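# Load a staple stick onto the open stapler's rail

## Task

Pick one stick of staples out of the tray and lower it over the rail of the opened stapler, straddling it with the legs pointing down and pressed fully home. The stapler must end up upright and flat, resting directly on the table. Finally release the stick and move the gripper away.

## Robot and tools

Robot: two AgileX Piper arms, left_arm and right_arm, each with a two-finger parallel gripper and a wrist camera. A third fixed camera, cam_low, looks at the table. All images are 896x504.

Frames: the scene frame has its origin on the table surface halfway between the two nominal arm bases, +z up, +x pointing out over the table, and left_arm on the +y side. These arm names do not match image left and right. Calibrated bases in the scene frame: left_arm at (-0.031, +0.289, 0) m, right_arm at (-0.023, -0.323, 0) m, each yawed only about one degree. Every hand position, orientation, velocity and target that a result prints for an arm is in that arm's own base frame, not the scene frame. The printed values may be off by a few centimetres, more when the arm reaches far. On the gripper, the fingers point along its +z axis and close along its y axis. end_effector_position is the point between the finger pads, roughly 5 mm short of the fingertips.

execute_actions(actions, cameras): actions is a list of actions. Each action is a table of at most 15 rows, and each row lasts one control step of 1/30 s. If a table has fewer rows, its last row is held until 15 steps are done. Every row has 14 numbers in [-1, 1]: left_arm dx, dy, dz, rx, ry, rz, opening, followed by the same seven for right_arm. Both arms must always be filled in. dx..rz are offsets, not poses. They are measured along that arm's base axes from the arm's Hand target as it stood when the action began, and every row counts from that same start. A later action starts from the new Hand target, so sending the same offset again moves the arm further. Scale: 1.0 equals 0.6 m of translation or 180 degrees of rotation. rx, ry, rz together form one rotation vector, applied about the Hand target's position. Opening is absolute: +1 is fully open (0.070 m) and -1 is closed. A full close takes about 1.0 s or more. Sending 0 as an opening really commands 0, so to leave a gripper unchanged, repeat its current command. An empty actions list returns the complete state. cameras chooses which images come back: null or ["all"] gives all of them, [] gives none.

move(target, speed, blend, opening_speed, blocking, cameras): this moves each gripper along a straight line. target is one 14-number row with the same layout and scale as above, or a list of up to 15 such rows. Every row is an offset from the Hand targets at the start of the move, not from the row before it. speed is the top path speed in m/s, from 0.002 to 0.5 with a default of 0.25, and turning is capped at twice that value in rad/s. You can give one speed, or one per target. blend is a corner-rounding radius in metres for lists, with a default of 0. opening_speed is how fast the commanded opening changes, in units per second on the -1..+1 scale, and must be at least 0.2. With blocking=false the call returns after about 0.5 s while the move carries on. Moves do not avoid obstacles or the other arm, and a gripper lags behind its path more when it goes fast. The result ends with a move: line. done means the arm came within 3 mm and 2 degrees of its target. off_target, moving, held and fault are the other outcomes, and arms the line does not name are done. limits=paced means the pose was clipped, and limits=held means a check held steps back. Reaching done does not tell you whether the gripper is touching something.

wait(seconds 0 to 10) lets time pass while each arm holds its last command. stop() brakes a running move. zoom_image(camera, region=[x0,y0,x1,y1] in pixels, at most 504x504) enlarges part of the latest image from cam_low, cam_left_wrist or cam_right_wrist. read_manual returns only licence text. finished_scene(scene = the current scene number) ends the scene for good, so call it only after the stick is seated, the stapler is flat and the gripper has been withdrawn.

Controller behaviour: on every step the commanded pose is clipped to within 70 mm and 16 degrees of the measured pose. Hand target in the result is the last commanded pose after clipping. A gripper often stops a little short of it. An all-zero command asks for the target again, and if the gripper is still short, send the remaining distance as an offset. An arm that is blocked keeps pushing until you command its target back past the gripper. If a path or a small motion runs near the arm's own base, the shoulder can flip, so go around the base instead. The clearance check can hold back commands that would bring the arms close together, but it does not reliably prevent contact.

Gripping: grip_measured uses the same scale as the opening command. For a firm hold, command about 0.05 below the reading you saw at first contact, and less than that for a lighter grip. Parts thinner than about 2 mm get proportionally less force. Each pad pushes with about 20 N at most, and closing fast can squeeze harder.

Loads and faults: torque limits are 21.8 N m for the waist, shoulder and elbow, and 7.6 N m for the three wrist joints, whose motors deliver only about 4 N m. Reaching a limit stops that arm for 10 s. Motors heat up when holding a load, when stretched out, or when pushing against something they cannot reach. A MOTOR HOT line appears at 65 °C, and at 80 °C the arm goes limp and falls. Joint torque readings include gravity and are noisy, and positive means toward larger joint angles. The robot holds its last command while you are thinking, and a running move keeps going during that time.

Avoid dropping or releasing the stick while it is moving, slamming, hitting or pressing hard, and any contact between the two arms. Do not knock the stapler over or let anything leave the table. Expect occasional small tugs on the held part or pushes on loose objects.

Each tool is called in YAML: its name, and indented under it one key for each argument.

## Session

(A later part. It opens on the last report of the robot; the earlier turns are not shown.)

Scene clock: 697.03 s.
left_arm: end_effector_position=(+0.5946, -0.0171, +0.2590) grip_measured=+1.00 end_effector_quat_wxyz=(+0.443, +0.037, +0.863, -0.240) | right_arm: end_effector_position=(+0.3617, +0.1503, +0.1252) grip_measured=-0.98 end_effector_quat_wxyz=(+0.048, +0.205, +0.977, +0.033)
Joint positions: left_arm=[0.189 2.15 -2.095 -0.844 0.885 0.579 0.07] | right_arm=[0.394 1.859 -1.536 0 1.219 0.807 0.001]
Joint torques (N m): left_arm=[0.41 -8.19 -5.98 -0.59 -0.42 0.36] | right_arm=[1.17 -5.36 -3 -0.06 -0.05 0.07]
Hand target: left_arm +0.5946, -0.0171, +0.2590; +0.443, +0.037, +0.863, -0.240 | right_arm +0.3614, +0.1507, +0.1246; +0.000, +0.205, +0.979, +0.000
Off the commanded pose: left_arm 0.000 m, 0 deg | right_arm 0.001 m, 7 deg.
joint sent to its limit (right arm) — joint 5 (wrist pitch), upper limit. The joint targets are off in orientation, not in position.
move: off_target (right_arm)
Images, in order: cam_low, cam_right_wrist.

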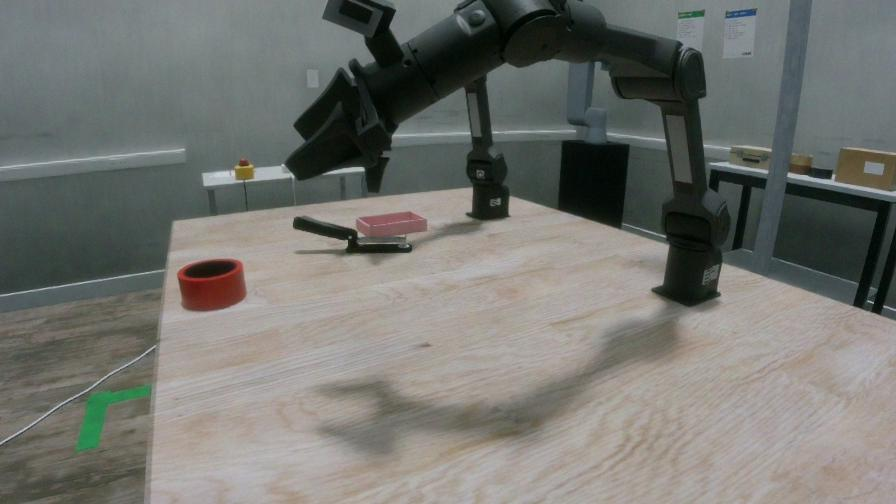

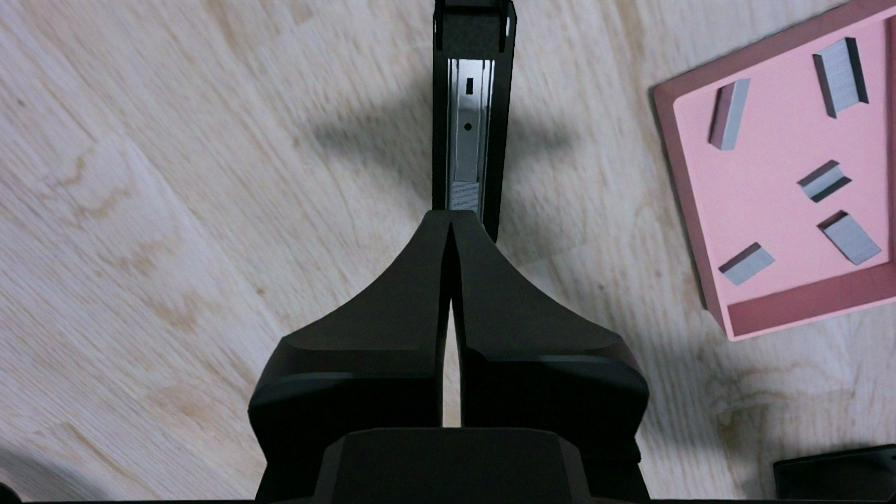

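move:
  target: [0,0,0,0,0,0,1, 0.04,-0.12,0.16,0,0,0,-1]
  cameras: ["cam_right_wrist"]

zoom_image:
  camera: "cam_right_wrist"
  region: [250, 60, 450, 260]

Scene clock: 704.23 s.
left_arm: end_effector_position=(+0.5946, -0.0171, +0.2590) grip_measured=+1.00 end_effector_quat_wxyz=(+0.443, +0.037, +0.863, -0.240) | right_arm: end_effector_position=(+0.3856, +0.0785, +0.2212) grip_measured=-0.98 end_effector_quat_wxyz=(+0.169, +0.202, +0.962, +0.073)
Joint positions: left_arm=[0.189 2.15 -2.095 -0.844 0.885 0.579 0.07] | right_arm=[0.2 1.657 -1.59 0.001 1.219 0.614 0.001]
Joint torques (N m): left_arm=[0.53 -8.23 -5.93 -0.58 -0.49 0.31] | right_arm=[1.7 -4.42 -2.97 -0.16 -0.15 -0.02]
Hand target: left_arm +0.5946, -0.0171, +0.2590; +0.443, +0.037, +0.863, -0.240 | right_arm +0.3854, +0.0787, +0.2205; +0.042, +0.205, +0.978, +0.019
Off the commanded pose: left_arm 0.000 m, 0 deg | right_arm 0.001 m, 21 deg; orientation clipped.
joint sent to its limit (right arm) — joint 5 (wrist pitch), upper limit. The joint targets are off in orientation, not in position.
move: off_target (right_arm); limits=paced
Images, in order: cam_right_wrist.

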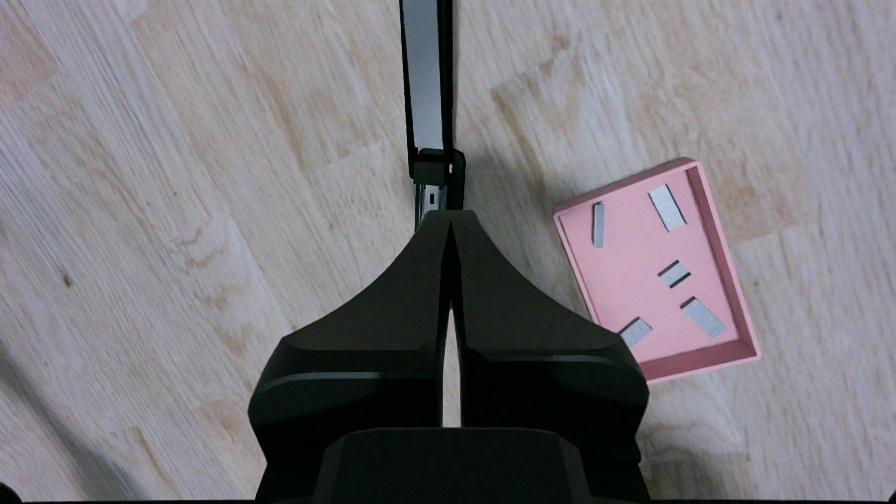

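Scaled by 2.520.

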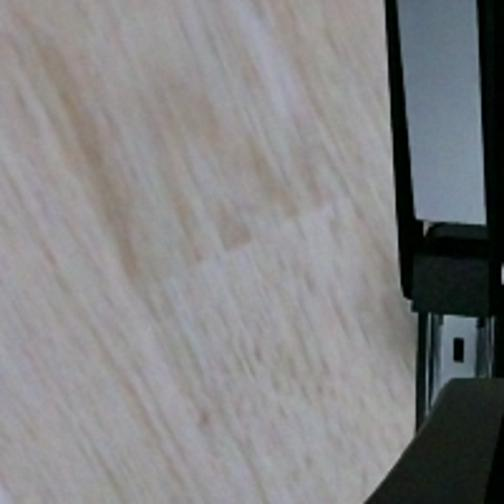

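finished_scene:
  scene: 1

The scene is finished: the task was done.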